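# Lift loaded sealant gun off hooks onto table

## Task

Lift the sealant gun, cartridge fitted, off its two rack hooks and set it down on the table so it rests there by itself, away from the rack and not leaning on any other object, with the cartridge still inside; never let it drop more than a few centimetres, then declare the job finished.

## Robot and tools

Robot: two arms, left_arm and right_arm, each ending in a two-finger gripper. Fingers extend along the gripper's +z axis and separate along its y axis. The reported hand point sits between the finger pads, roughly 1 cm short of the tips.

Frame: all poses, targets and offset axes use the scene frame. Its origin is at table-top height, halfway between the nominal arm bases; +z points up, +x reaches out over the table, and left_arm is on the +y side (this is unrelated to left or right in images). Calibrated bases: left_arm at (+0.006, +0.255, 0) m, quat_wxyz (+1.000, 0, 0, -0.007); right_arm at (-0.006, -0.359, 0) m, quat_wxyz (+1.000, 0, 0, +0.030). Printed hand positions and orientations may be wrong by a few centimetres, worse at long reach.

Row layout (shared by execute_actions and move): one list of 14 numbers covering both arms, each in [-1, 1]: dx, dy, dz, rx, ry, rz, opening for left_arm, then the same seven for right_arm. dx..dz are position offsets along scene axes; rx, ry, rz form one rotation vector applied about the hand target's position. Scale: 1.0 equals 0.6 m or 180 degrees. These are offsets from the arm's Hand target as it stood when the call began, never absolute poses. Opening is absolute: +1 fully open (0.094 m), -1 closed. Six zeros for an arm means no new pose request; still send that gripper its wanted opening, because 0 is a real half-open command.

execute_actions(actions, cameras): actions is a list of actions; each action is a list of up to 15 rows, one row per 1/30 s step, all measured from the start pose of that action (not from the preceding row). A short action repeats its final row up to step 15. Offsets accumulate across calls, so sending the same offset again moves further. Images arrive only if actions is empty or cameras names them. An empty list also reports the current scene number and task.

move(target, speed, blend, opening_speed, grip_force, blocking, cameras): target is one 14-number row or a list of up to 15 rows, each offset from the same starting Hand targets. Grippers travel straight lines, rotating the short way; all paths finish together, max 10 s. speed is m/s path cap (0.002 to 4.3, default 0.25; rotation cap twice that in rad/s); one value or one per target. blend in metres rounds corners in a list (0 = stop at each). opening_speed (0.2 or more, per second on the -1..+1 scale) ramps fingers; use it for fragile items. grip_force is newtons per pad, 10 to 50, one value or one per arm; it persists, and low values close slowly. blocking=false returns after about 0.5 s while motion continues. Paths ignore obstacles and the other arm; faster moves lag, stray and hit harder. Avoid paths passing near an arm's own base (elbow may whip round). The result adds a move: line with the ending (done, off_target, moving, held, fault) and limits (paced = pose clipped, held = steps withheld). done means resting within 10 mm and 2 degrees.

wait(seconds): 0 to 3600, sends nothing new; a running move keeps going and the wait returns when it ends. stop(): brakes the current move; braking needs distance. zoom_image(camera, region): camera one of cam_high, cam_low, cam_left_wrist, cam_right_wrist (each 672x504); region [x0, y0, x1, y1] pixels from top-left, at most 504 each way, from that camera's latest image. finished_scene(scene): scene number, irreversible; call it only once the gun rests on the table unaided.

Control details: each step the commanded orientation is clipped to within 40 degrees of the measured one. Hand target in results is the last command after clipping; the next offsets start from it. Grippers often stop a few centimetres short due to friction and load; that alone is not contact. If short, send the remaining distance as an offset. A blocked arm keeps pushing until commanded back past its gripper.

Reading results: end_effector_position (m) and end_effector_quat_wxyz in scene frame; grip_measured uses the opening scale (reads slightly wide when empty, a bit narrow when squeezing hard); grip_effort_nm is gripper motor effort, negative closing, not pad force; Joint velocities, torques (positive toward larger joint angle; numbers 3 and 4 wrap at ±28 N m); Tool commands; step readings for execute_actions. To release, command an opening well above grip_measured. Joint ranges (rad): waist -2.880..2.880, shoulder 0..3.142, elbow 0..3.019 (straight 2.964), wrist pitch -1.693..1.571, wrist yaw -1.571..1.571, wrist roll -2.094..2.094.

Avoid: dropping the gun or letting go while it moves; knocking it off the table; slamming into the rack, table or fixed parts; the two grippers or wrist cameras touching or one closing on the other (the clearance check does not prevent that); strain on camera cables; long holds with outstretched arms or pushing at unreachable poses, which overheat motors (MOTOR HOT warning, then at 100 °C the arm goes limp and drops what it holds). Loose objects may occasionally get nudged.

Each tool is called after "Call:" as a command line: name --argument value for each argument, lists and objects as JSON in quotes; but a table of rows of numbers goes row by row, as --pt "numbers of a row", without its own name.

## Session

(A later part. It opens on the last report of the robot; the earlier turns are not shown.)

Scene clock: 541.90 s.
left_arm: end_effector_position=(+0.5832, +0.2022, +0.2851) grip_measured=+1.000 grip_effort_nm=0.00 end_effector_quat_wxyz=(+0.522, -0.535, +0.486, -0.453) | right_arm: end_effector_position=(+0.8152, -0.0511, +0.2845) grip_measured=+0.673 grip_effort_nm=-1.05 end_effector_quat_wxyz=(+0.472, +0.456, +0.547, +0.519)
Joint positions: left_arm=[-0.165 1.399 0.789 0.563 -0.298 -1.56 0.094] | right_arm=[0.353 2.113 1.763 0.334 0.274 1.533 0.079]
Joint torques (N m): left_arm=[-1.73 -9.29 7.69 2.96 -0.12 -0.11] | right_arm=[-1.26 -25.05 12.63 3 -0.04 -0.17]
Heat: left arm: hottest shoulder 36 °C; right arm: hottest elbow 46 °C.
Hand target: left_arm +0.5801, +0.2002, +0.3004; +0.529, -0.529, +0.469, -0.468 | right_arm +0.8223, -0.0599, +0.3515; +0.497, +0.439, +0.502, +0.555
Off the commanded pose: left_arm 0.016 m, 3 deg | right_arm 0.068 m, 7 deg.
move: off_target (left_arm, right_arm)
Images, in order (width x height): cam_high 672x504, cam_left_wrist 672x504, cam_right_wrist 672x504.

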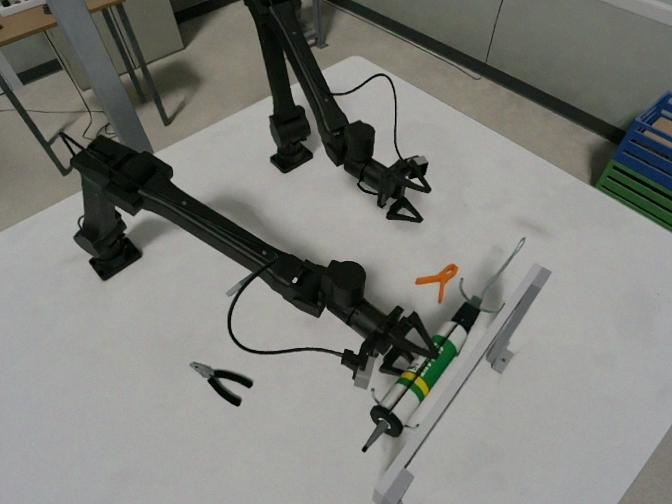

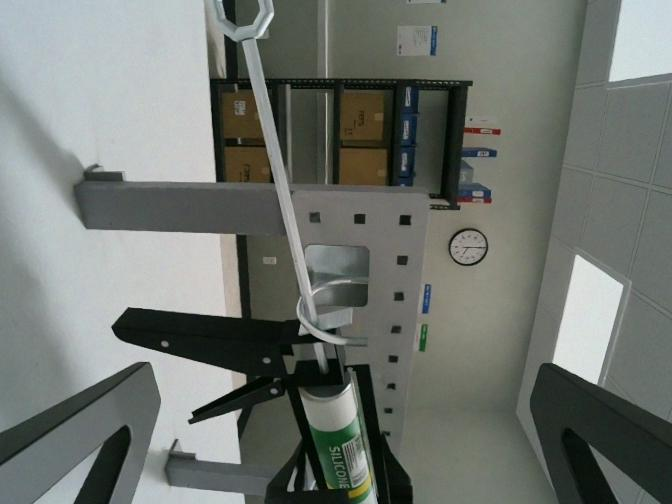

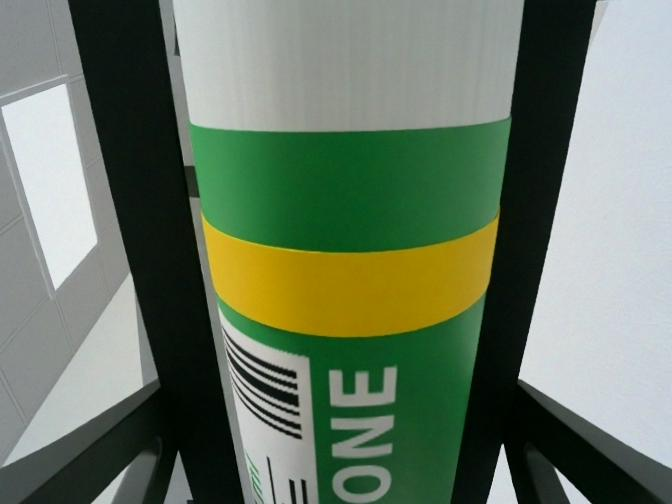

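Call:
move --target '[0.205,-0.02,-0.055,-0.055,-0.02,0,1,0,0,0,0,0,0,0.4]' --speed 0.15 --cameras '["cam_left_wrist","cam_high"]'

Scene clock: 610.40 s.
left_arm: end_effector_position=(+0.6859, +0.1817, +0.2338) grip_measured=+1.000 grip_effort_nm=0.00 end_effector_quat_wxyz=(-0.482, +0.569, -0.441, +0.499) | right_arm: end_effector_position=(+0.8152, -0.0511, +0.2845) grip_measured=+0.673 grip_effort_nm=-1.05 end_effector_quat_wxyz=(+0.472, +0.456, +0.547, +0.519)
Joint positions: left_arm=[-0.165 1.738 1.027 0.672 -0.287 -1.726 0.094] | right_arm=[0.353 2.113 1.763 0.334 0.274 1.533 0.079]
Joint torques (N m): left_arm=[0.38 -12.22 11.47 3.12 0.09 -0.05] | right_arm=[-1.38 -25.17 12.63 3.04 -0.04 -0.17]
Heat: left arm: hottest shoulder 32 °C; right arm: hottest elbow 39 °C.
Hand target: left_arm +0.7031, +0.1882, +0.2674; -0.496, +0.558, -0.410, +0.523 | right_arm +0.8223, -0.0599, +0.3515; +0.497, +0.439, +0.502, +0.555
Off the commanded pose: left_arm 0.038 m, 5 deg | right_arm 0.068 m, 7 deg.
move: off_target (left_arm)
Images, in order (width x height): cam_high 672x504, cam_left_wrist 672x504.

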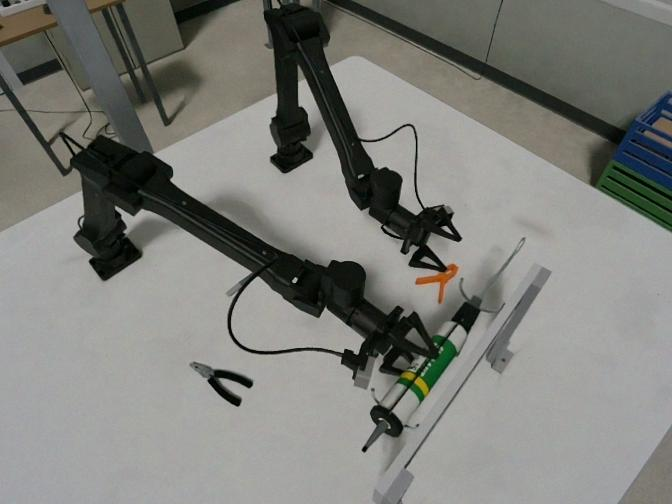

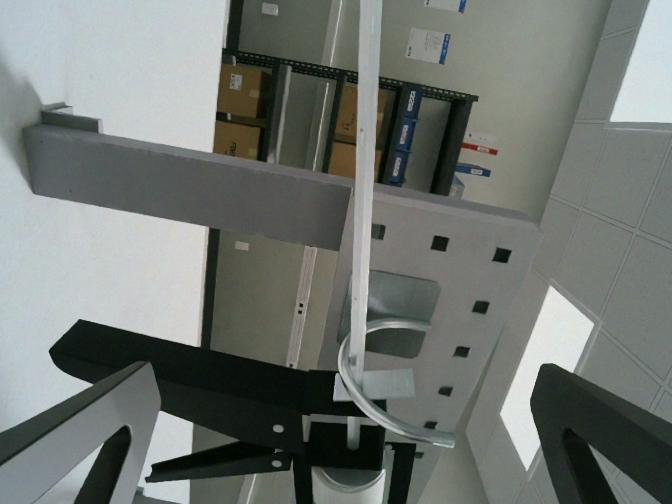

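Call:
move --target '[0.195,0.015,0.022,0,-0.016,0,1,0,0,0,0,0,0,0.4]' --speed 0.1 --cameras '["cam_left_wrist","cam_high"]'

Scene clock: 641.40 s.
left_arm: end_effector_position=(+0.8041, +0.1843, +0.2564) grip_measured=+1.000 grip_effort_nm=0.00 end_effector_quat_wxyz=(-0.496, +0.549, -0.416, +0.528) | right_arm: end_effector_position=(+0.8152, -0.0511, +0.2845) grip_measured=+0.673 grip_effort_nm=-1.05 end_effector_quat_wxyz=(+0.472, +0.456, +0.547, +0.519)
Joint positions: left_arm=[-0.127 1.984 1.414 0.621 -0.246 -1.726 0.094] | right_arm=[0.353 2.113 1.763 0.334 0.274 1.533 0.079]
Joint torques (N m): left_arm=[1.03 -16.21 12.59 1.51 0.17 -0.05] | right_arm=[-1.26 -25.17 12.66 3.02 -0.05 -0.17]
Heat: left arm: hottest shoulder 33 °C; right arm: hottest elbow 39 °C.
Hand target: left_arm +0.8201, +0.1972, +0.2806; -0.506, +0.545, -0.398, +0.537 | right_arm +0.8223, -0.0599, +0.3515; +0.497, +0.439, +0.502, +0.555
Off the commanded pose: left_arm 0.032 m, 3 deg | right_arm 0.068 m, 7 deg.
move: off_target (left_arm)
Images, in order (width x height): cam_high 672x504, cam_left_wrist 672x504.

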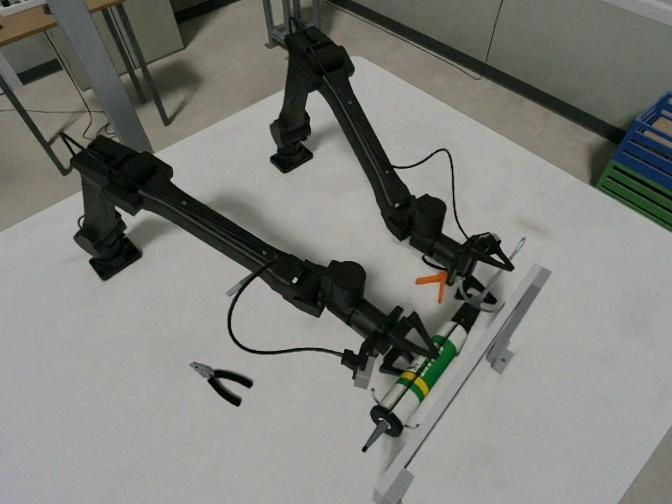

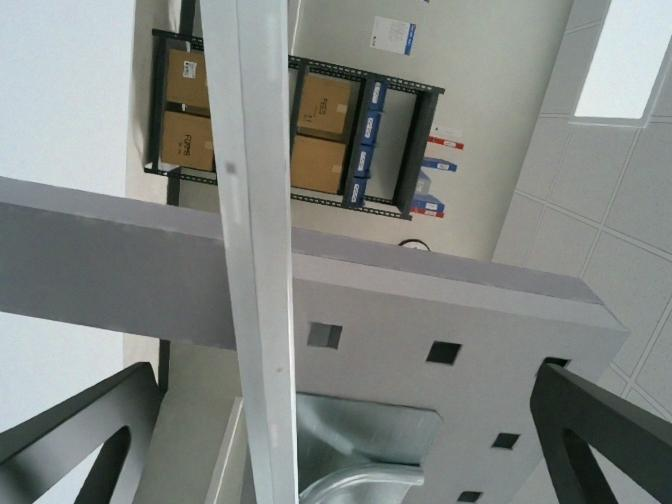

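Call:
move --target '[0,0,-0.026,0,0.014,0,1,0,0,0,0,0,0,0.4]' --speed 0.08 --cameras '["cam_left_wrist"]'

Scene clock: 651.67 s.
left_arm: end_effector_position=(+0.8053, +0.1842, +0.2418) grip_measured=+1.000 grip_effort_nm=0.00 end_effector_quat_wxyz=(-0.488, +0.559, -0.428, +0.515) | right_arm: end_effector_position=(+0.8152, -0.0511, +0.2845) grip_measured=+0.673 grip_effort_nm=-1.05 end_effector_quat_wxyz=(+0.472, +0.456, +0.547, +0.519)
Joint positions: left_arm=[-0.127 1.991 1.414 0.586 -0.246 -1.728 0.094] | right_arm=[0.353 2.113 1.763 0.334 0.274 1.533 0.079]
Joint torques (N m): left_arm=[1.03 -16.21 11.99 1.44 0.11 -0.08] | right_arm=[-1.26 -25.23 12.64 3.03 -0.05 -0.18]
Heat: left arm: hottest shoulder 33 °C; right arm: hottest elbow 39 °C.
Hand target: left_arm +0.8201, +0.1972, +0.2650; -0.498, +0.556, -0.409, +0.525 | right_arm +0.8223, -0.0599, +0.3515; +0.497, +0.439, +0.502, +0.555
Off the commanded pose: left_arm 0.030 m, 3 deg | right_arm 0.068 m, 7 deg.
move: off_target (left_arm)

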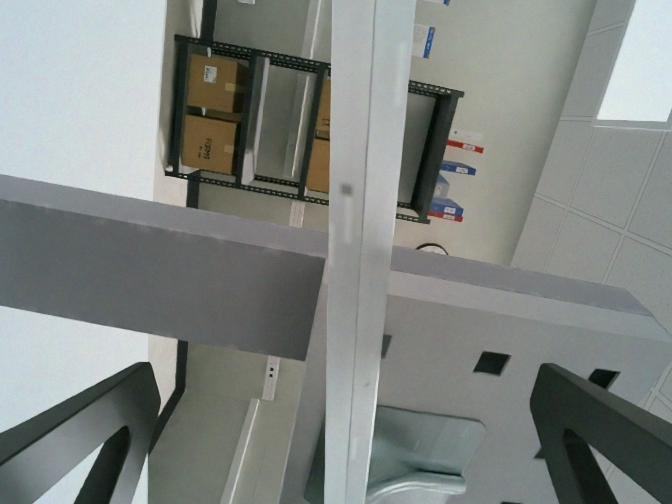

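Call:
move --target '[0,0,0,0,0,0,-1,0,0,0,0,0,0,0.4]' --opening_speed 0.5 --cameras '["cam_left_wrist","cam_high"]'

Scene clock: 660.33 s.
left_arm: end_effector_position=(+0.8053, +0.1839, +0.2415) grip_measured=-0.859 grip_effort_nm=-1.03 end_effector_quat_wxyz=(-0.491, +0.556, -0.432, +0.512) | right_arm: end_effector_position=(+0.8152, -0.0511, +0.2852) grip_measured=+0.673 grip_effort_nm=-1.05 end_effector_quat_wxyz=(+0.473, +0.455, +0.547, +0.519)
Joint positions: left_arm=[-0.127 1.991 1.414 0.585 -0.244 -1.715 0.007] | right_arm=[0.353 2.113 1.763 0.337 0.274 1.528 0.079]
Joint torques (N m): left_arm=[0.21 -15.97 12.07 1.7 0.15 -0.15] | right_arm=[-1.32 -25.11 12.67 2.96 -0.01 -0.18]
Heat: left arm: hottest shoulder 33 °C; right arm: hottest elbow 39 °C.
Hand target: left_arm +0.8201, +0.1972, +0.2650; -0.498, +0.556, -0.409, +0.525 | right_arm +0.8223, -0.0599, +0.3515; +0.497, +0.439, +0.502, +0.555
Off the commanded pose: left_arm 0.031 m, 3 deg | right_arm 0.067 m, 7 deg.
move: done
Images, in order (width x height): cam_high 672x504, cam_left_wrist 672x504.

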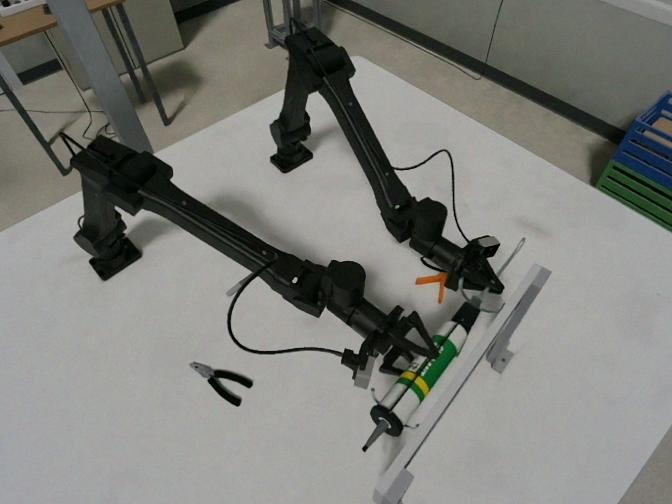

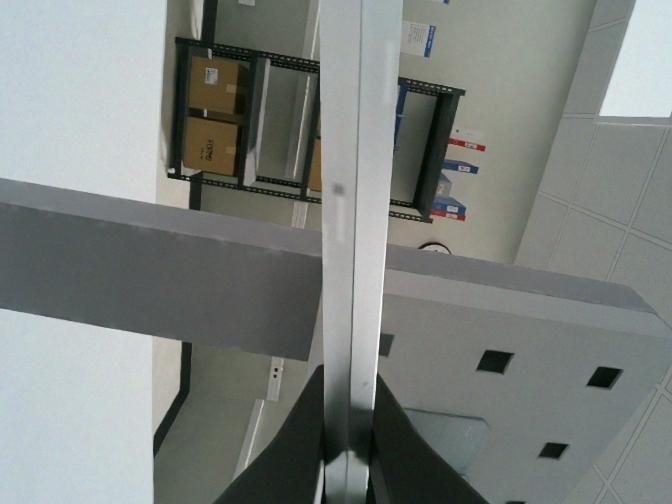

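Call:
move --target '[0,0,0.08,0,0,0,-1,0,0,0.167,0,-0.016,0,0.4]' --speed 0.06 --cameras '["cam_left_wrist","cam_high","cam_low","cam_right_wrist"]'

Scene clock: 676.37 s.
left_arm: end_effector_position=(+0.8058, +0.1843, +0.2411) grip_measured=-0.859 grip_effort_nm=-1.03 end_effector_quat_wxyz=(-0.473, +0.574, -0.446, +0.497) | right_arm: end_effector_position=(+0.8150, -0.0506, +0.2868) grip_measured=+0.673 grip_effort_nm=-1.05 end_effector_quat_wxyz=(+0.463, +0.462, +0.564, +0.504)
Joint positions: left_arm=[-0.126 1.971 1.429 0.483 -0.24 -1.735 0.007] | right_arm=[0.353 2.101 1.781 0.254 0.271 1.533 0.079]
Joint torques (N m): left_arm=[0.97 -19.72 13.38 1.76 -0.06 0.04] | right_arm=[-1.26 -31.62 17.59 1.87 0.07 -0.39]
Heat: left arm: hottest shoulder 33 °C; right arm: hottest elbow 39 °C.
Hand target: left_arm +0.8201, +0.1972, +0.3130; -0.498, +0.556, -0.409, +0.525 | right_arm +0.8223, -0.0599, +0.4517; +0.510, +0.425, +0.490, +0.566
Off the commanded pose: left_arm 0.074 m, 6 deg | right_arm 0.165 m, 13 deg.
move: off_target (left_arm, right_arm)

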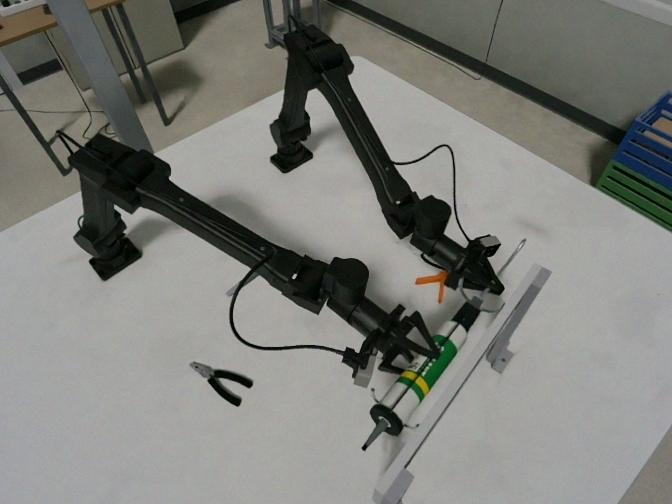

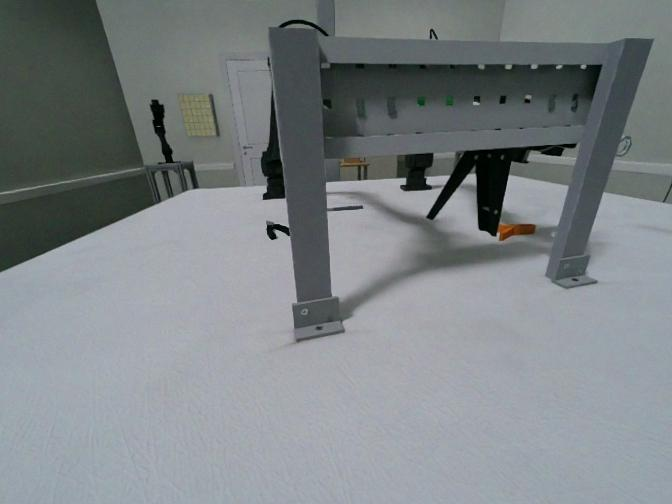

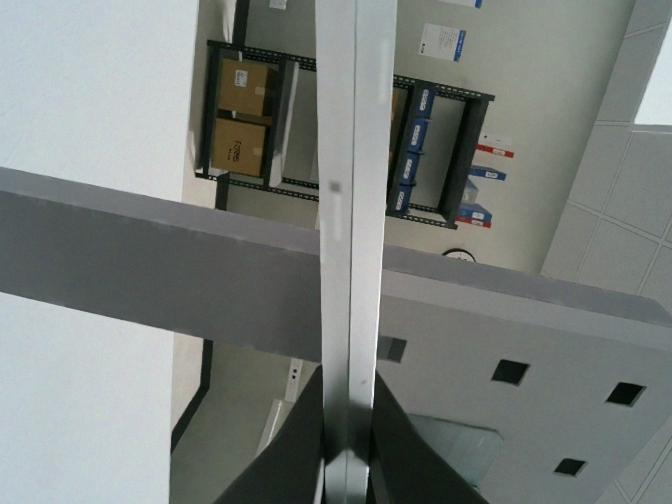

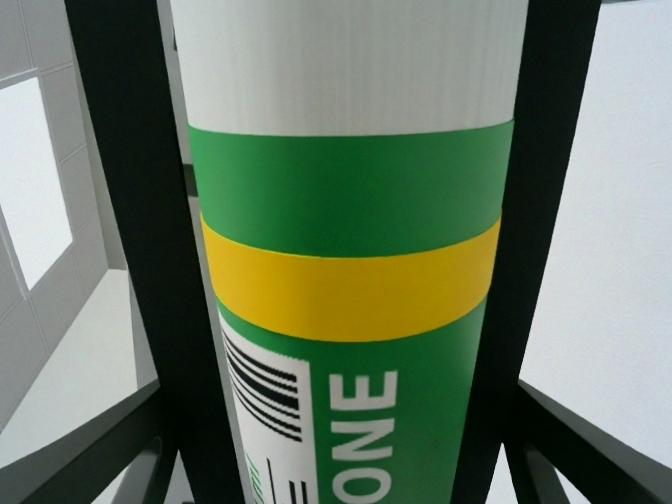

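Call:
move --target '[0,0,0.083,0,-0.02,0,-1,0,0,0.05,0,-0.016,0,0.4]' --speed 0.05 --cameras '["cam_left_wrist","cam_high","cam_low"]'

Scene clock: 695.40 s.
left_arm: end_effector_position=(+0.8058, +0.1830, +0.2634) grip_measured=-0.859 grip_effort_nm=-1.03 end_effector_quat_wxyz=(-0.476, +0.570, -0.440, +0.504) | right_arm: end_effector_position=(+0.8147, -0.0522, +0.3083) grip_measured=+0.673 grip_effort_nm=-1.05 end_effector_quat_wxyz=(+0.470, +0.456, +0.556, +0.511)
Joint positions: left_arm=[-0.127 1.948 1.444 0.465 -0.24 -1.737 0.007] | right_arm=[0.351 2.086 1.795 0.254 0.271 1.524 0.079]
Joint torques (N m): left_arm=[0.97 -20.95 14.95 2.1 -0.08 0.1] | right_arm=[-1.26 -31.44 18.41 2.33 -0.05 -0.51]
Heat: left arm: hottest elbow 35 °C; right arm: hottest elbow 47 °C.
Hand target: left_arm +0.8201, +0.1972, +0.3628; -0.510, +0.540, -0.393, +0.542 | right_arm +0.8223, -0.0599, +0.4817; +0.522, +0.410, +0.477, +0.576
Off the commanded pose: left_arm 0.101 m, 9 deg | right_arm 0.174 m, 14 deg.
move: off_target (left_arm, right_arm)
Images, in order (width x height): cam_high 672x504, cam_low 672x504, cam_left_wrist 672x504.

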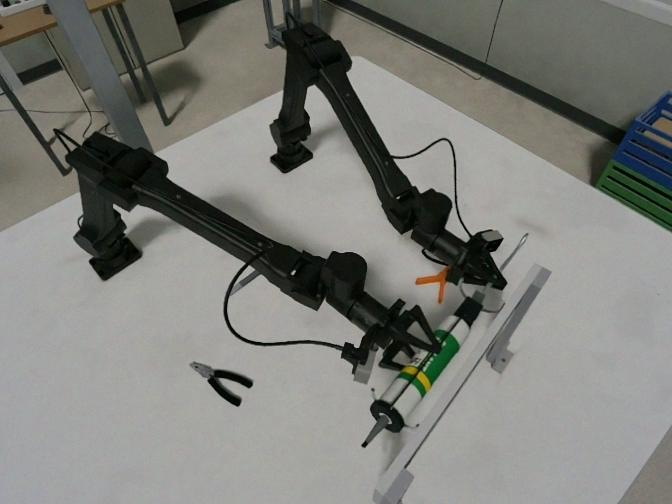

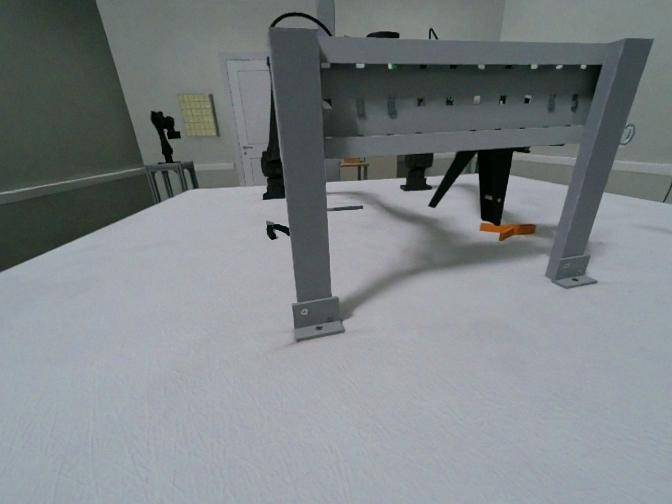

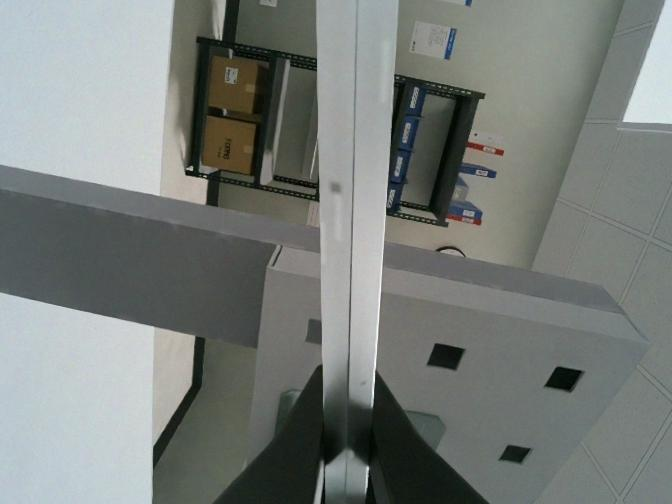

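Call:
move --target '[0,0,0.083,0,0,0,-1,-0.01,0,0.083,0,0,0,0.4]' --speed 0.05 --cameras '["cam_left_wrist","cam_high","cam_low"]'

Call:
zoom_image --camera "cam_high" --region '[340, 220, 560, 480]'

Scene clock: 707.43 s.
left_arm: end_effector_position=(+0.8108, +0.1821, +0.3217) grip_measured=-0.859 grip_effort_nm=-1.03 end_effector_quat_wxyz=(-0.478, +0.567, -0.436, +0.510) | right_arm: end_effector_position=(+0.8164, -0.0558, +0.3672) grip_measured=+0.673 grip_effort_nm=-1.05 end_effector_quat_wxyz=(+0.477, +0.452, +0.553, +0.512)
Joint positions: left_arm=[-0.127 1.899 1.526 0.35 -0.238 -1.738 0.007] | right_arm=[0.347 2.05 1.886 0.144 0.271 1.513 0.079]
Joint torques (N m): left_arm=[0.62 -19.96 15.46 1.95 -0.18 0.13] | right_arm=[-1.03 -29.74 19.33 2.1 0.01 -0.39]
Heat: left arm: hottest elbow 40 °C; right arm: hottest elbow 46 °C.
Hand target: left_arm +0.8201, +0.1972, +0.4126; -0.510, +0.540, -0.393, +0.542 | right_arm +0.8163, -0.0599, +0.5315; +0.522, +0.410, +0.477, +0.576
Off the commanded pose: left_arm 0.093 m, 8 deg | right_arm 0.164 m, 13 deg.
move: off_target (left_arm, right_arm)
Images, in order (width x height): cam_high 672x504, cam_low 672x504, cam_left_wrist 672x504.

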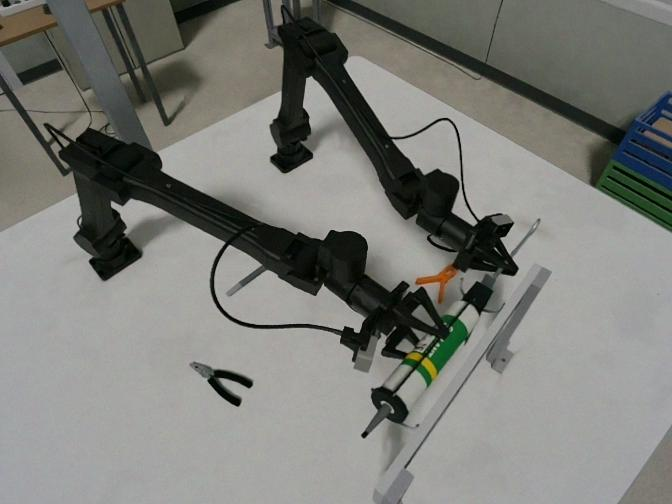

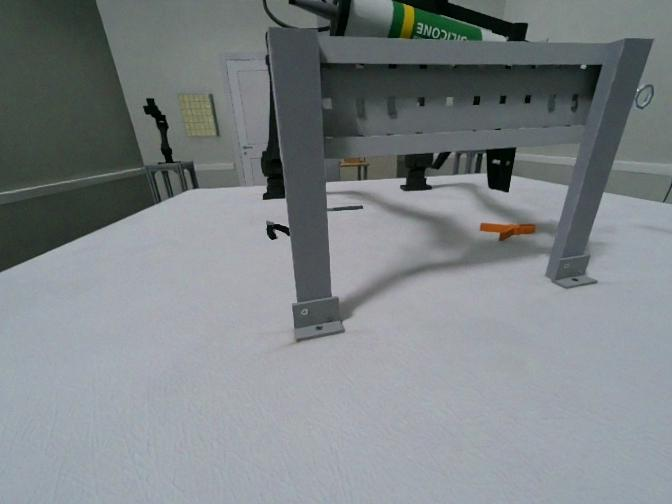

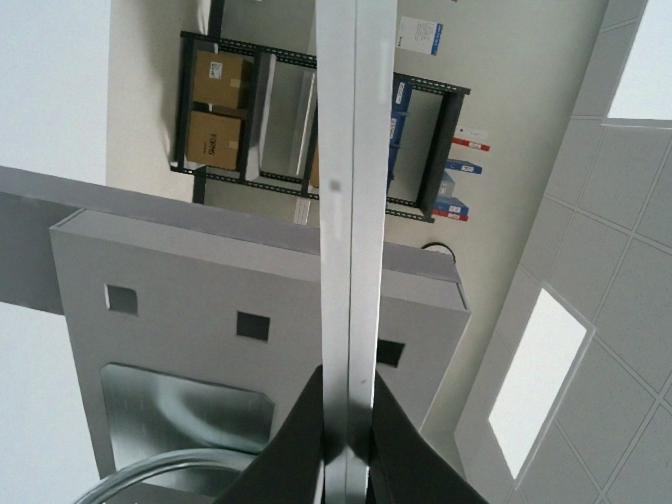

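Scaled by 1.938 from the camera's image (finer frame: 960x720).

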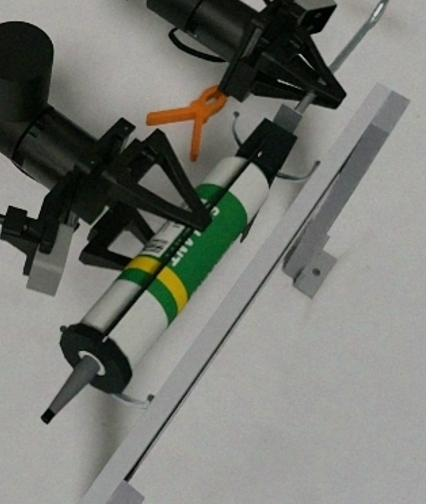

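Call:
move --target '[-0.167,0,0.025,0,0,0,-1,-0.167,0,0.02,0,0,0,0.4]' --speed 0.07 --cameras '["cam_high","cam_low"]'

Scene clock: 724.43 s.
left_arm: end_effector_position=(+0.7308, +0.1957, +0.3746) grip_measured=-0.859 grip_effort_nm=-1.03 end_effector_quat_wxyz=(-0.490, +0.562, -0.425, +0.513) | right_arm: end_effector_position=(+0.7414, -0.0432, +0.4192) grip_measured=+0.673 grip_effort_nm=-1.05 end_effector_quat_wxyz=(+0.481, +0.443, +0.547, +0.523)
Joint positions: left_arm=[-0.129 1.661 1.318 0.35 -0.258 -1.731 0.007] | right_arm=[0.408 1.854 1.701 0.162 0.322 1.505 0.079]
Joint torques (N m): left_arm=[-1.38 -17.14 10 3.28 -0.19 0.05] | right_arm=[-0.26 -28.34 13.04 3.48 0.44 -0.44]
Heat: left arm: hottest elbow 39 °C; right arm: hottest elbow 50 °C.
Hand target: left_arm +0.7199, +0.1972, +0.4276; -0.510, +0.540, -0.393, +0.542 | right_arm +0.7161, -0.0599, +0.5435; +0.522, +0.410, +0.477, +0.576
Off the commanded pose: left_arm 0.054 m, 6 deg | right_arm 0.128 m, 12 deg.
move: off_target (left_arm, right_arm)

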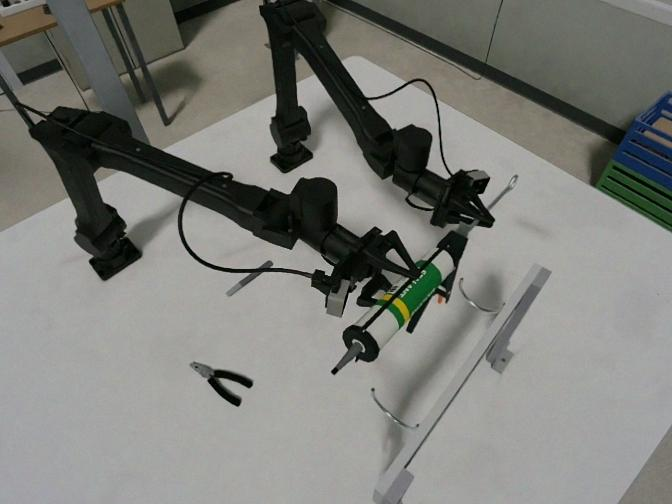

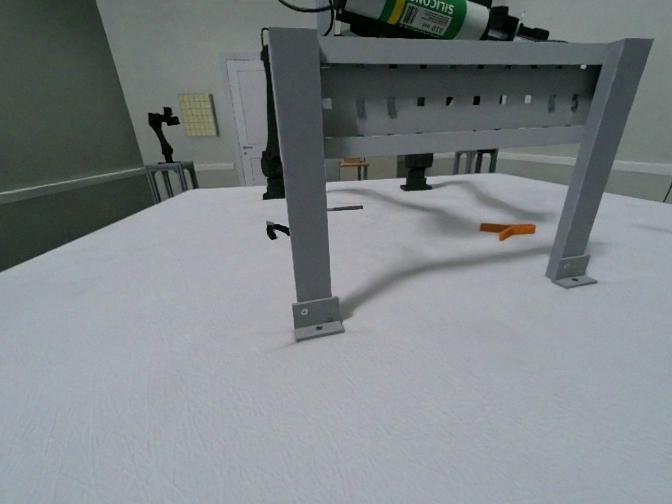

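Call:
move --target '[-0.333,0,-0.15,0,0,0,-1,-0.333,0,-0.18,0,0,0,0.4]' --speed 0.1 --cameras '["cam_high","cam_low","cam_right_wrist"]'

Scene clock: 738.57 s.
left_arm: end_effector_position=(+0.5243, +0.1904, +0.3018) grip_measured=-0.859 grip_effort_nm=-1.03 end_effector_quat_wxyz=(-0.487, +0.556, -0.425, +0.522) | right_arm: end_effector_position=(+0.5271, -0.0478, +0.3503) grip_measured=+0.673 grip_effort_nm=-1.05 end_effector_quat_wxyz=(+0.491, +0.431, +0.537, +0.534)
Joint positions: left_arm=[-0.218 1.243 0.648 0.615 -0.329 -1.732 0.007] | right_arm=[0.609 1.461 0.979 0.541 0.518 1.475 0.079]
Joint torques (N m): left_arm=[-0.62 -9.17 8.64 3.21 -0.62 0.14] | right_arm=[-0.09 -19.14 11.44 3.29 0.48 -0.63]
Heat: left arm: hottest elbow 37 °C; right arm: hottest elbow 48 °C.
Hand target: left_arm +0.5201, +0.1972, +0.3376; -0.510, +0.540, -0.393, +0.542 | right_arm +0.5163, -0.0599, +0.4355; +0.522, +0.410, +0.477, +0.576
Off the commanded pose: left_arm 0.037 m, 5 deg | right_arm 0.087 m, 9 deg.
move: off_target (left_arm, right_arm)

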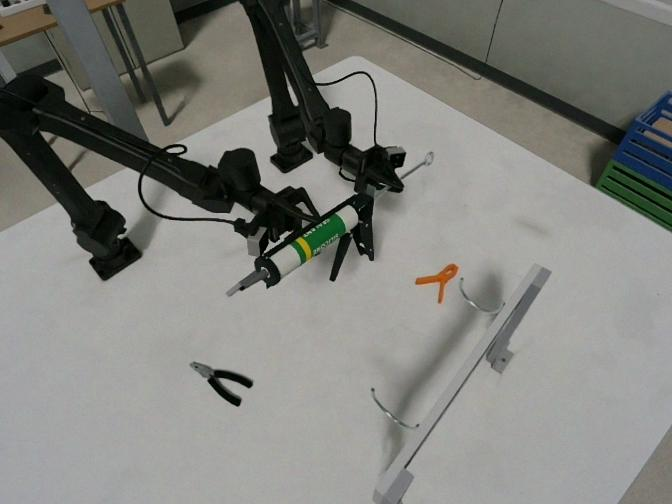

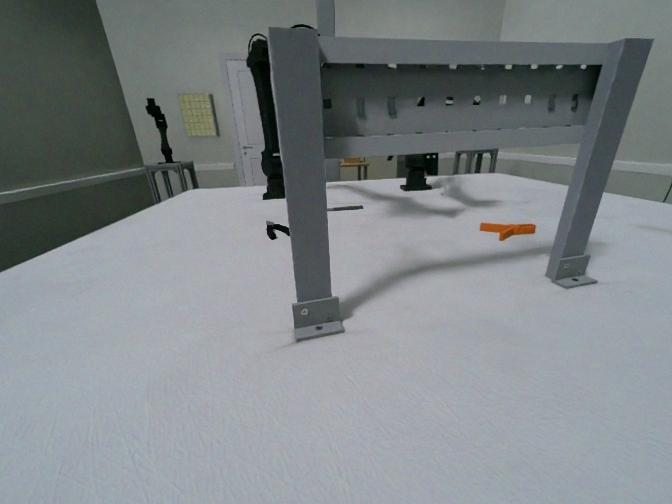

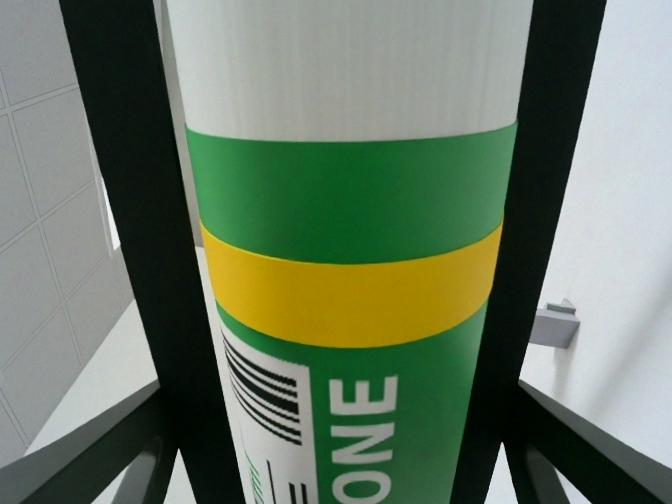

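Call:
move --pt "0 0 0 0.05 0 0 -1 0 0 -0.075 0.05 0 0 0.4" --pt "0 0 0 0.05 0.15 0.008 -1 0 0 -0.075 0.05 0.15 0.008 0.4" --speed 0.08 --blend 0.01 --cameras '["cam_high","cam_right_wrist","cam_left_wrist"]'

Scene clock: 767.73 s.
left_arm: end_effector_position=(+0.5013, +0.1898, +0.2737) grip_measured=-0.859 grip_effort_nm=-1.03 end_effector_quat_wxyz=(-0.413, +0.626, -0.568, +0.340) | right_arm: end_effector_position=(+0.4991, -0.0536, +0.2840) grip_measured=+0.673 grip_effort_nm=-1.05 end_effector_quat_wxyz=(+0.329, +0.585, +0.593, +0.444)
Joint positions: left_arm=[-0.239 1.132 0.812 -0.155 -0.358 -1.7 0.007] | right_arm=[0.621 1.391 1.04 -0.103 0.481 1.933 0.079]
Joint torques (N m): left_arm=[0.56 -7.06 15.54 1.69 -1.25 0.22] | right_arm=[-2.08 -18.37 16.58 1.28 0.53 -0.51]
Heat: left arm: hottest elbow 37 °C; right arm: hottest elbow 44 °C.
Hand target: left_arm +0.5201, +0.1972, +0.3376; -0.451, +0.615, -0.535, +0.363 | right_arm +0.5163, -0.0599, +0.3905; +0.355, +0.567, +0.544, +0.506
Off the commanded pose: left_arm 0.067 m, 6 deg | right_arm 0.108 m, 10 deg.
move: off_target (left_arm, right_arm)
Images, in order (width x height): cam_high 672x504, cam_left_wrist 672x504, cam_right_wrist 672x504.

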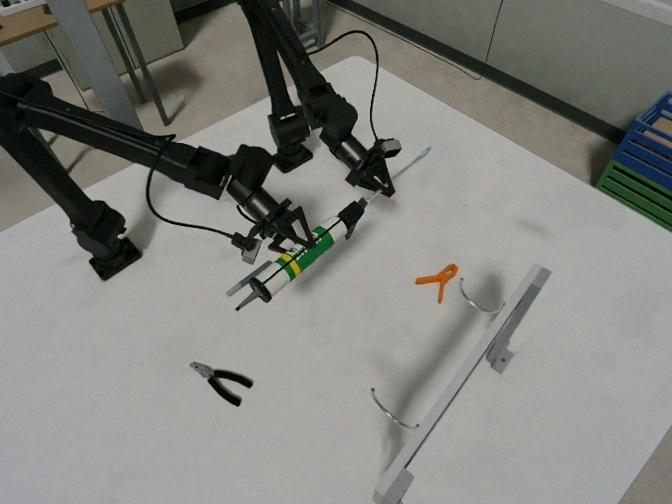

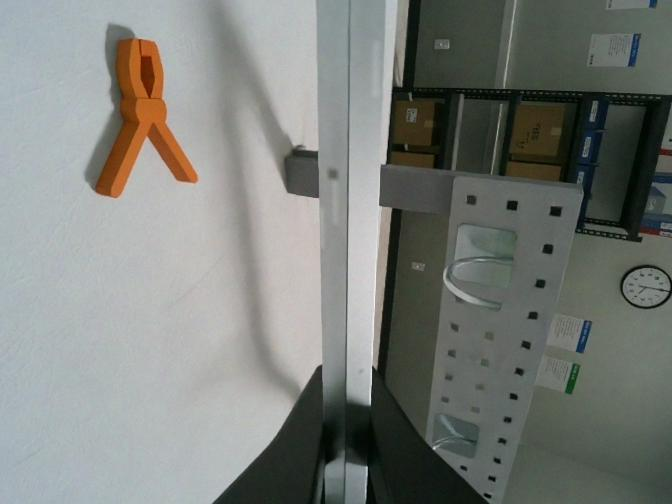

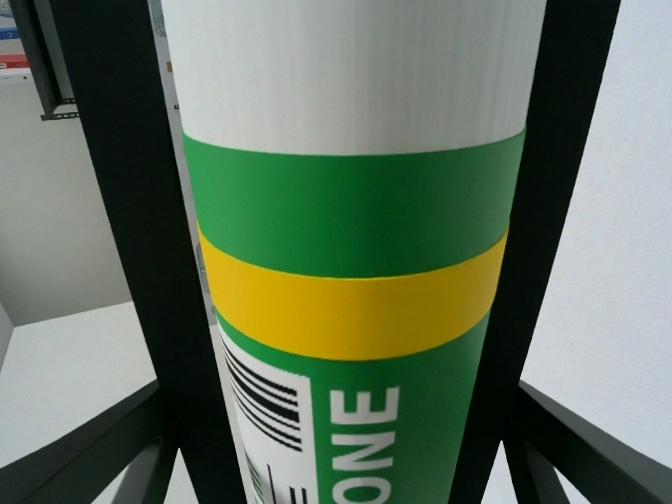

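Call:
move --target '[0.05,0,0,0,0.172,0.0,-1,0.05,0,-0.01,0,0.172,0.0,0.4]' --speed 0.08 --cameras '["cam_high","cam_right_wrist","cam_left_wrist"]'

Scene clock: 803.13 s.
left_arm: end_effector_position=(+0.5289, +0.1829, +0.2932) grip_measured=-0.860 grip_effort_nm=-1.03 end_effector_quat_wxyz=(-0.265, +0.683, -0.662, +0.161) | right_arm: end_effector_position=(+0.5246, -0.0618, +0.2987) grip_measured=+0.673 grip_effort_nm=-1.05 end_effector_quat_wxyz=(+0.178, +0.691, +0.646, +0.270)
Joint positions: left_arm=[-0.213 1.371 1.322 -0.948 -0.277 -1.748 0.007] | right_arm=[0.521 1.558 1.524 -0.921 0.248 2.14 0.079]
Joint torques (N m): left_arm=[1.73 -8.7 15.09 1.09 -0.49 -0.04] | right_arm=[-1.49 -17.9 17.76 0.72 0.37 -0.2]
Heat: left arm: hottest elbow 43 °C; right arm: hottest elbow 51 °C.
Hand target: left_arm +0.5501, +0.1972, +0.3376; -0.292, +0.689, -0.636, +0.186 | right_arm +0.5463, -0.0599, +0.3845; +0.197, +0.681, +0.619, +0.337
Off the commanded pose: left_arm 0.051 m, 5 deg | right_arm 0.089 m, 9 deg.
move: off_target (left_arm, right_arm)
Images, in order (width x height): cam_high 672x504, cam_left_wrist 672x504, cam_right_wrist 672x504.

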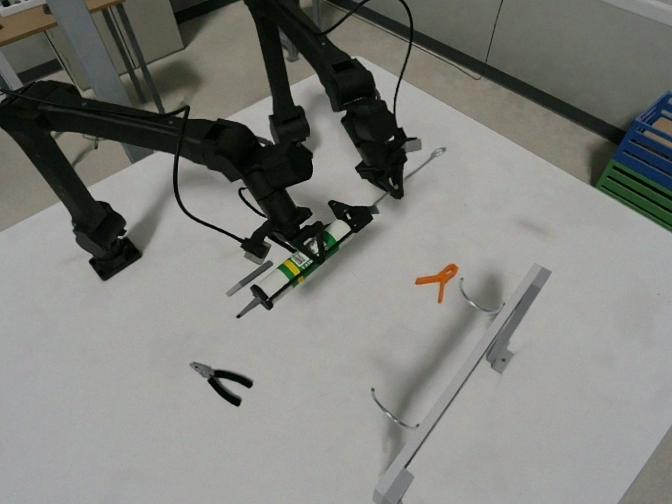

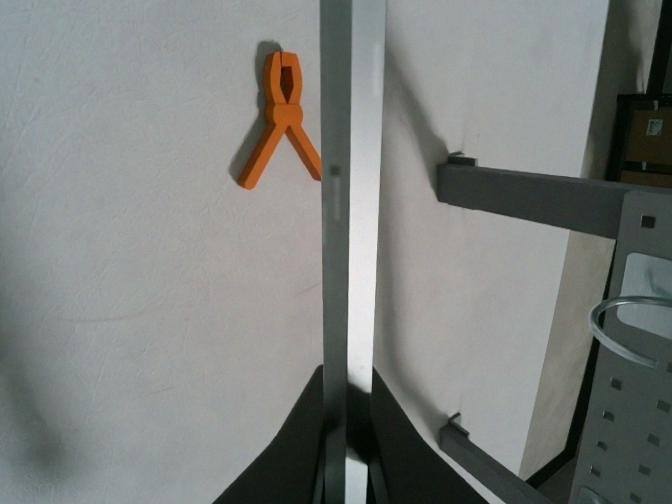

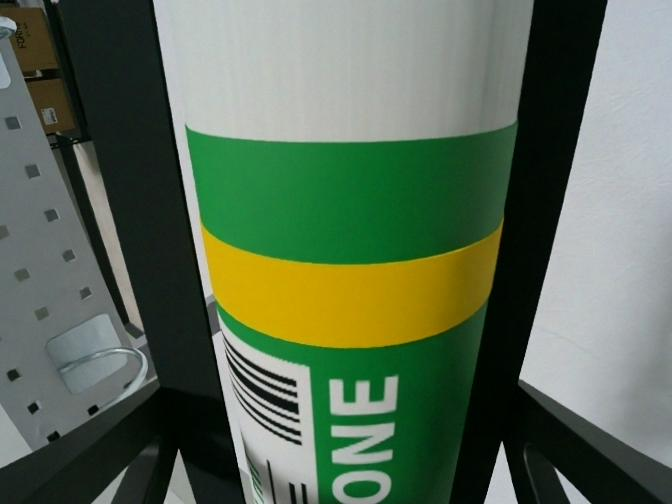

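Call:
move --target '[-0.042,0,-0.1,0,0.139,0.033,-1,0.0,0,-0.115,0,0.139,0.033,0.4]' --speed 0.08 --cameras '["cam_high","cam_low","cam_right_wrist","cam_left_wrist"]'

Scene clock: 827.93 s.
left_arm: end_effector_position=(+0.5055, +0.1846, +0.2468) grip_measured=-0.860 grip_effort_nm=-1.03 end_effector_quat_wxyz=(-0.136, +0.722, -0.679, -0.007) | right_arm: end_effector_position=(+0.5195, -0.0585, +0.2412) grip_measured=+0.673 grip_effort_nm=-1.05 end_effector_quat_wxyz=(+0.020, +0.709, +0.694, +0.124)
Joint positions: left_arm=[-0.208 1.572 1.516 -1.387 -0.241 -1.84 0.007] | right_arm=[0.452 1.767 1.748 -1.301 -0.026 2.108 0.079]
Joint torques (N m): left_arm=[1.44 -11.58 13.41 0.28 -0.47 -0.32] | right_arm=[-2.26 -20.84 16.77 0.02 -0.04 -0.21]
Heat: left arm: hottest elbow 47 °C; right arm: hottest elbow 54 °C.
Hand target: left_arm +0.5249, +0.1972, +0.2776; -0.157, +0.745, -0.648, +0.017 | right_arm +0.5463, -0.0599, +0.3155; +0.041, +0.705, +0.682, +0.191
Off the commanded pose: left_arm 0.039 m, 6 deg | right_arm 0.079 m, 8 deg.
move: off_target (left_arm, right_arm)

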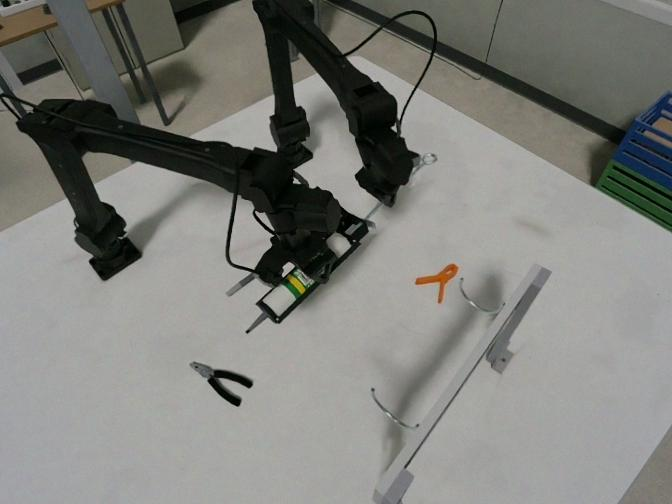

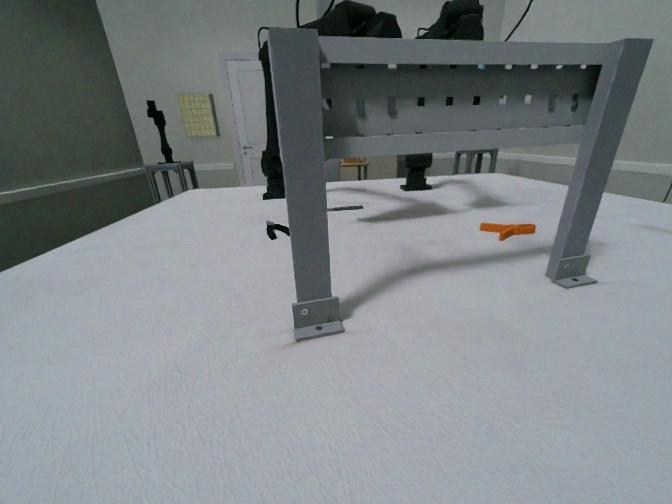

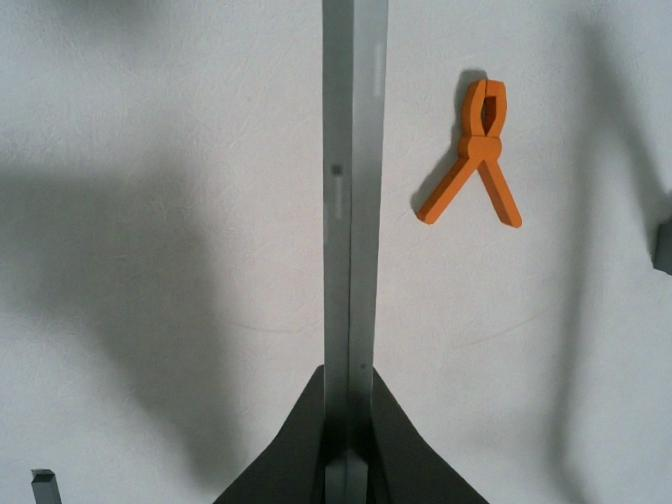

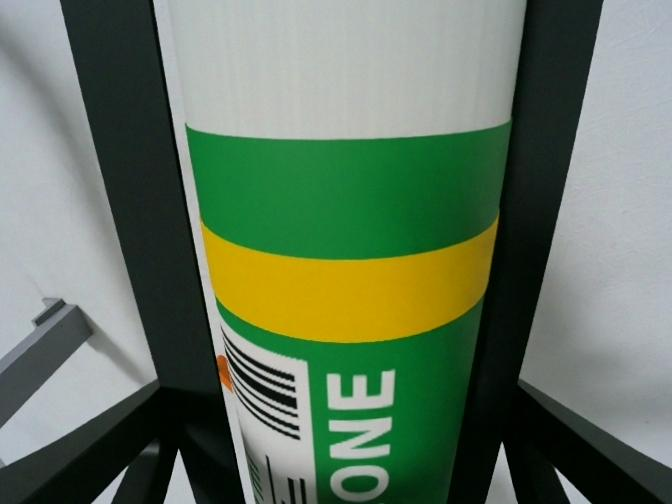

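Call:
move --target '[0.05,0,-0.24,0,0,0,-1,0.05,0,-0.235,0,0,0,0.4]' --speed 0.09 --cameras '["cam_high","cam_low","cam_right_wrist","cam_left_wrist"]'

Scene clock: 854.70 s.
left_arm: end_effector_position=(+0.5416, +0.1804, +0.1270) grip_measured=-0.860 grip_effort_nm=-1.03 end_effector_quat_wxyz=(-0.141, +0.725, -0.674, +0.002) | right_arm: end_effector_position=(+0.5552, -0.0599, +0.1231) grip_measured=+0.673 grip_effort_nm=-1.05 end_effector_quat_wxyz=(+0.029, +0.706, +0.694, +0.138)
Joint positions: left_arm=[-0.201 1.714 1.371 -1.077 -0.24 -1.84 0.007] | right_arm=[0.423 1.879 1.588 -0.999 -0.025 2.074 0.079]
Joint torques (N m): left_arm=[1.9 -13.33 8.46 1.66 -0.46 -0.25] | right_arm=[-1.73 -22.71 11.06 0.9 -0.23 -0.1]
Heat: left arm: hottest elbow 45 °C; right arm: hottest elbow 54 °C.
Hand target: left_arm +0.5549, +0.1972, +0.1336; -0.157, +0.745, -0.648, +0.017 | right_arm +0.5763, -0.0599, +0.1745; +0.041, +0.705, +0.682, +0.191
Off the commanded pose: left_arm 0.022 m, 4 deg | right_arm 0.056 m, 6 deg.
move: off_target (left_arm, right_arm)

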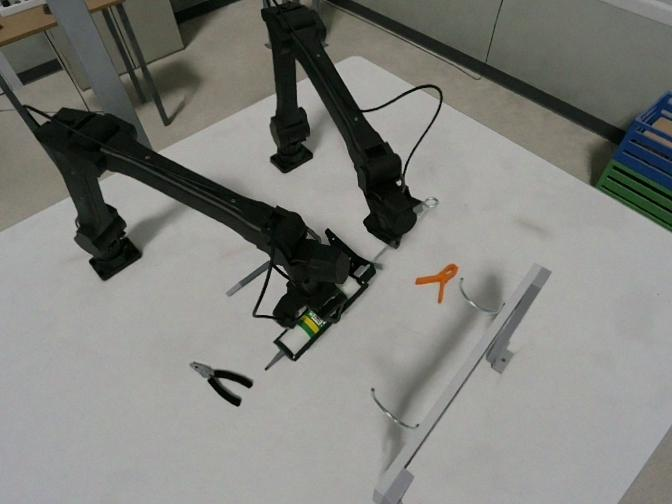

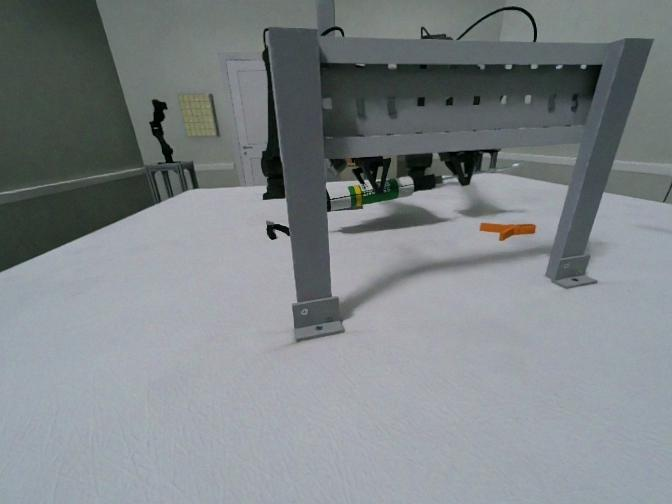

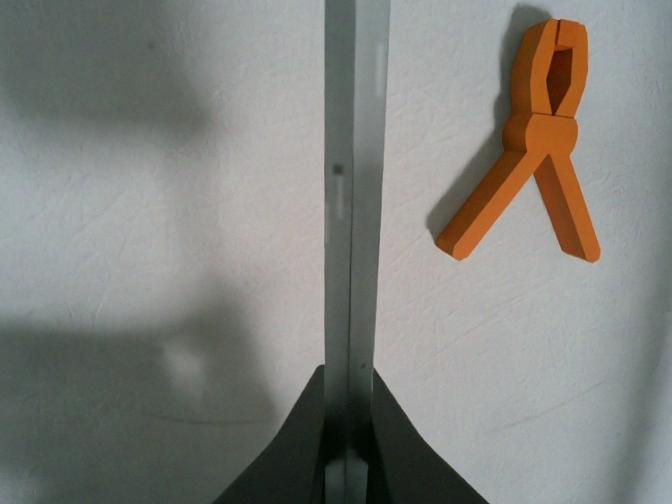

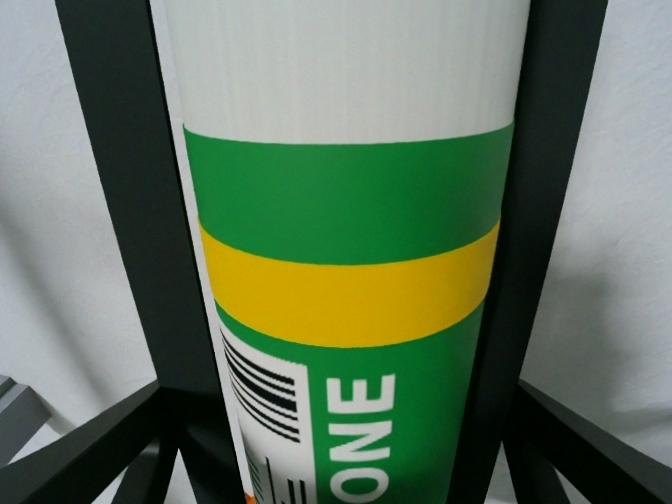

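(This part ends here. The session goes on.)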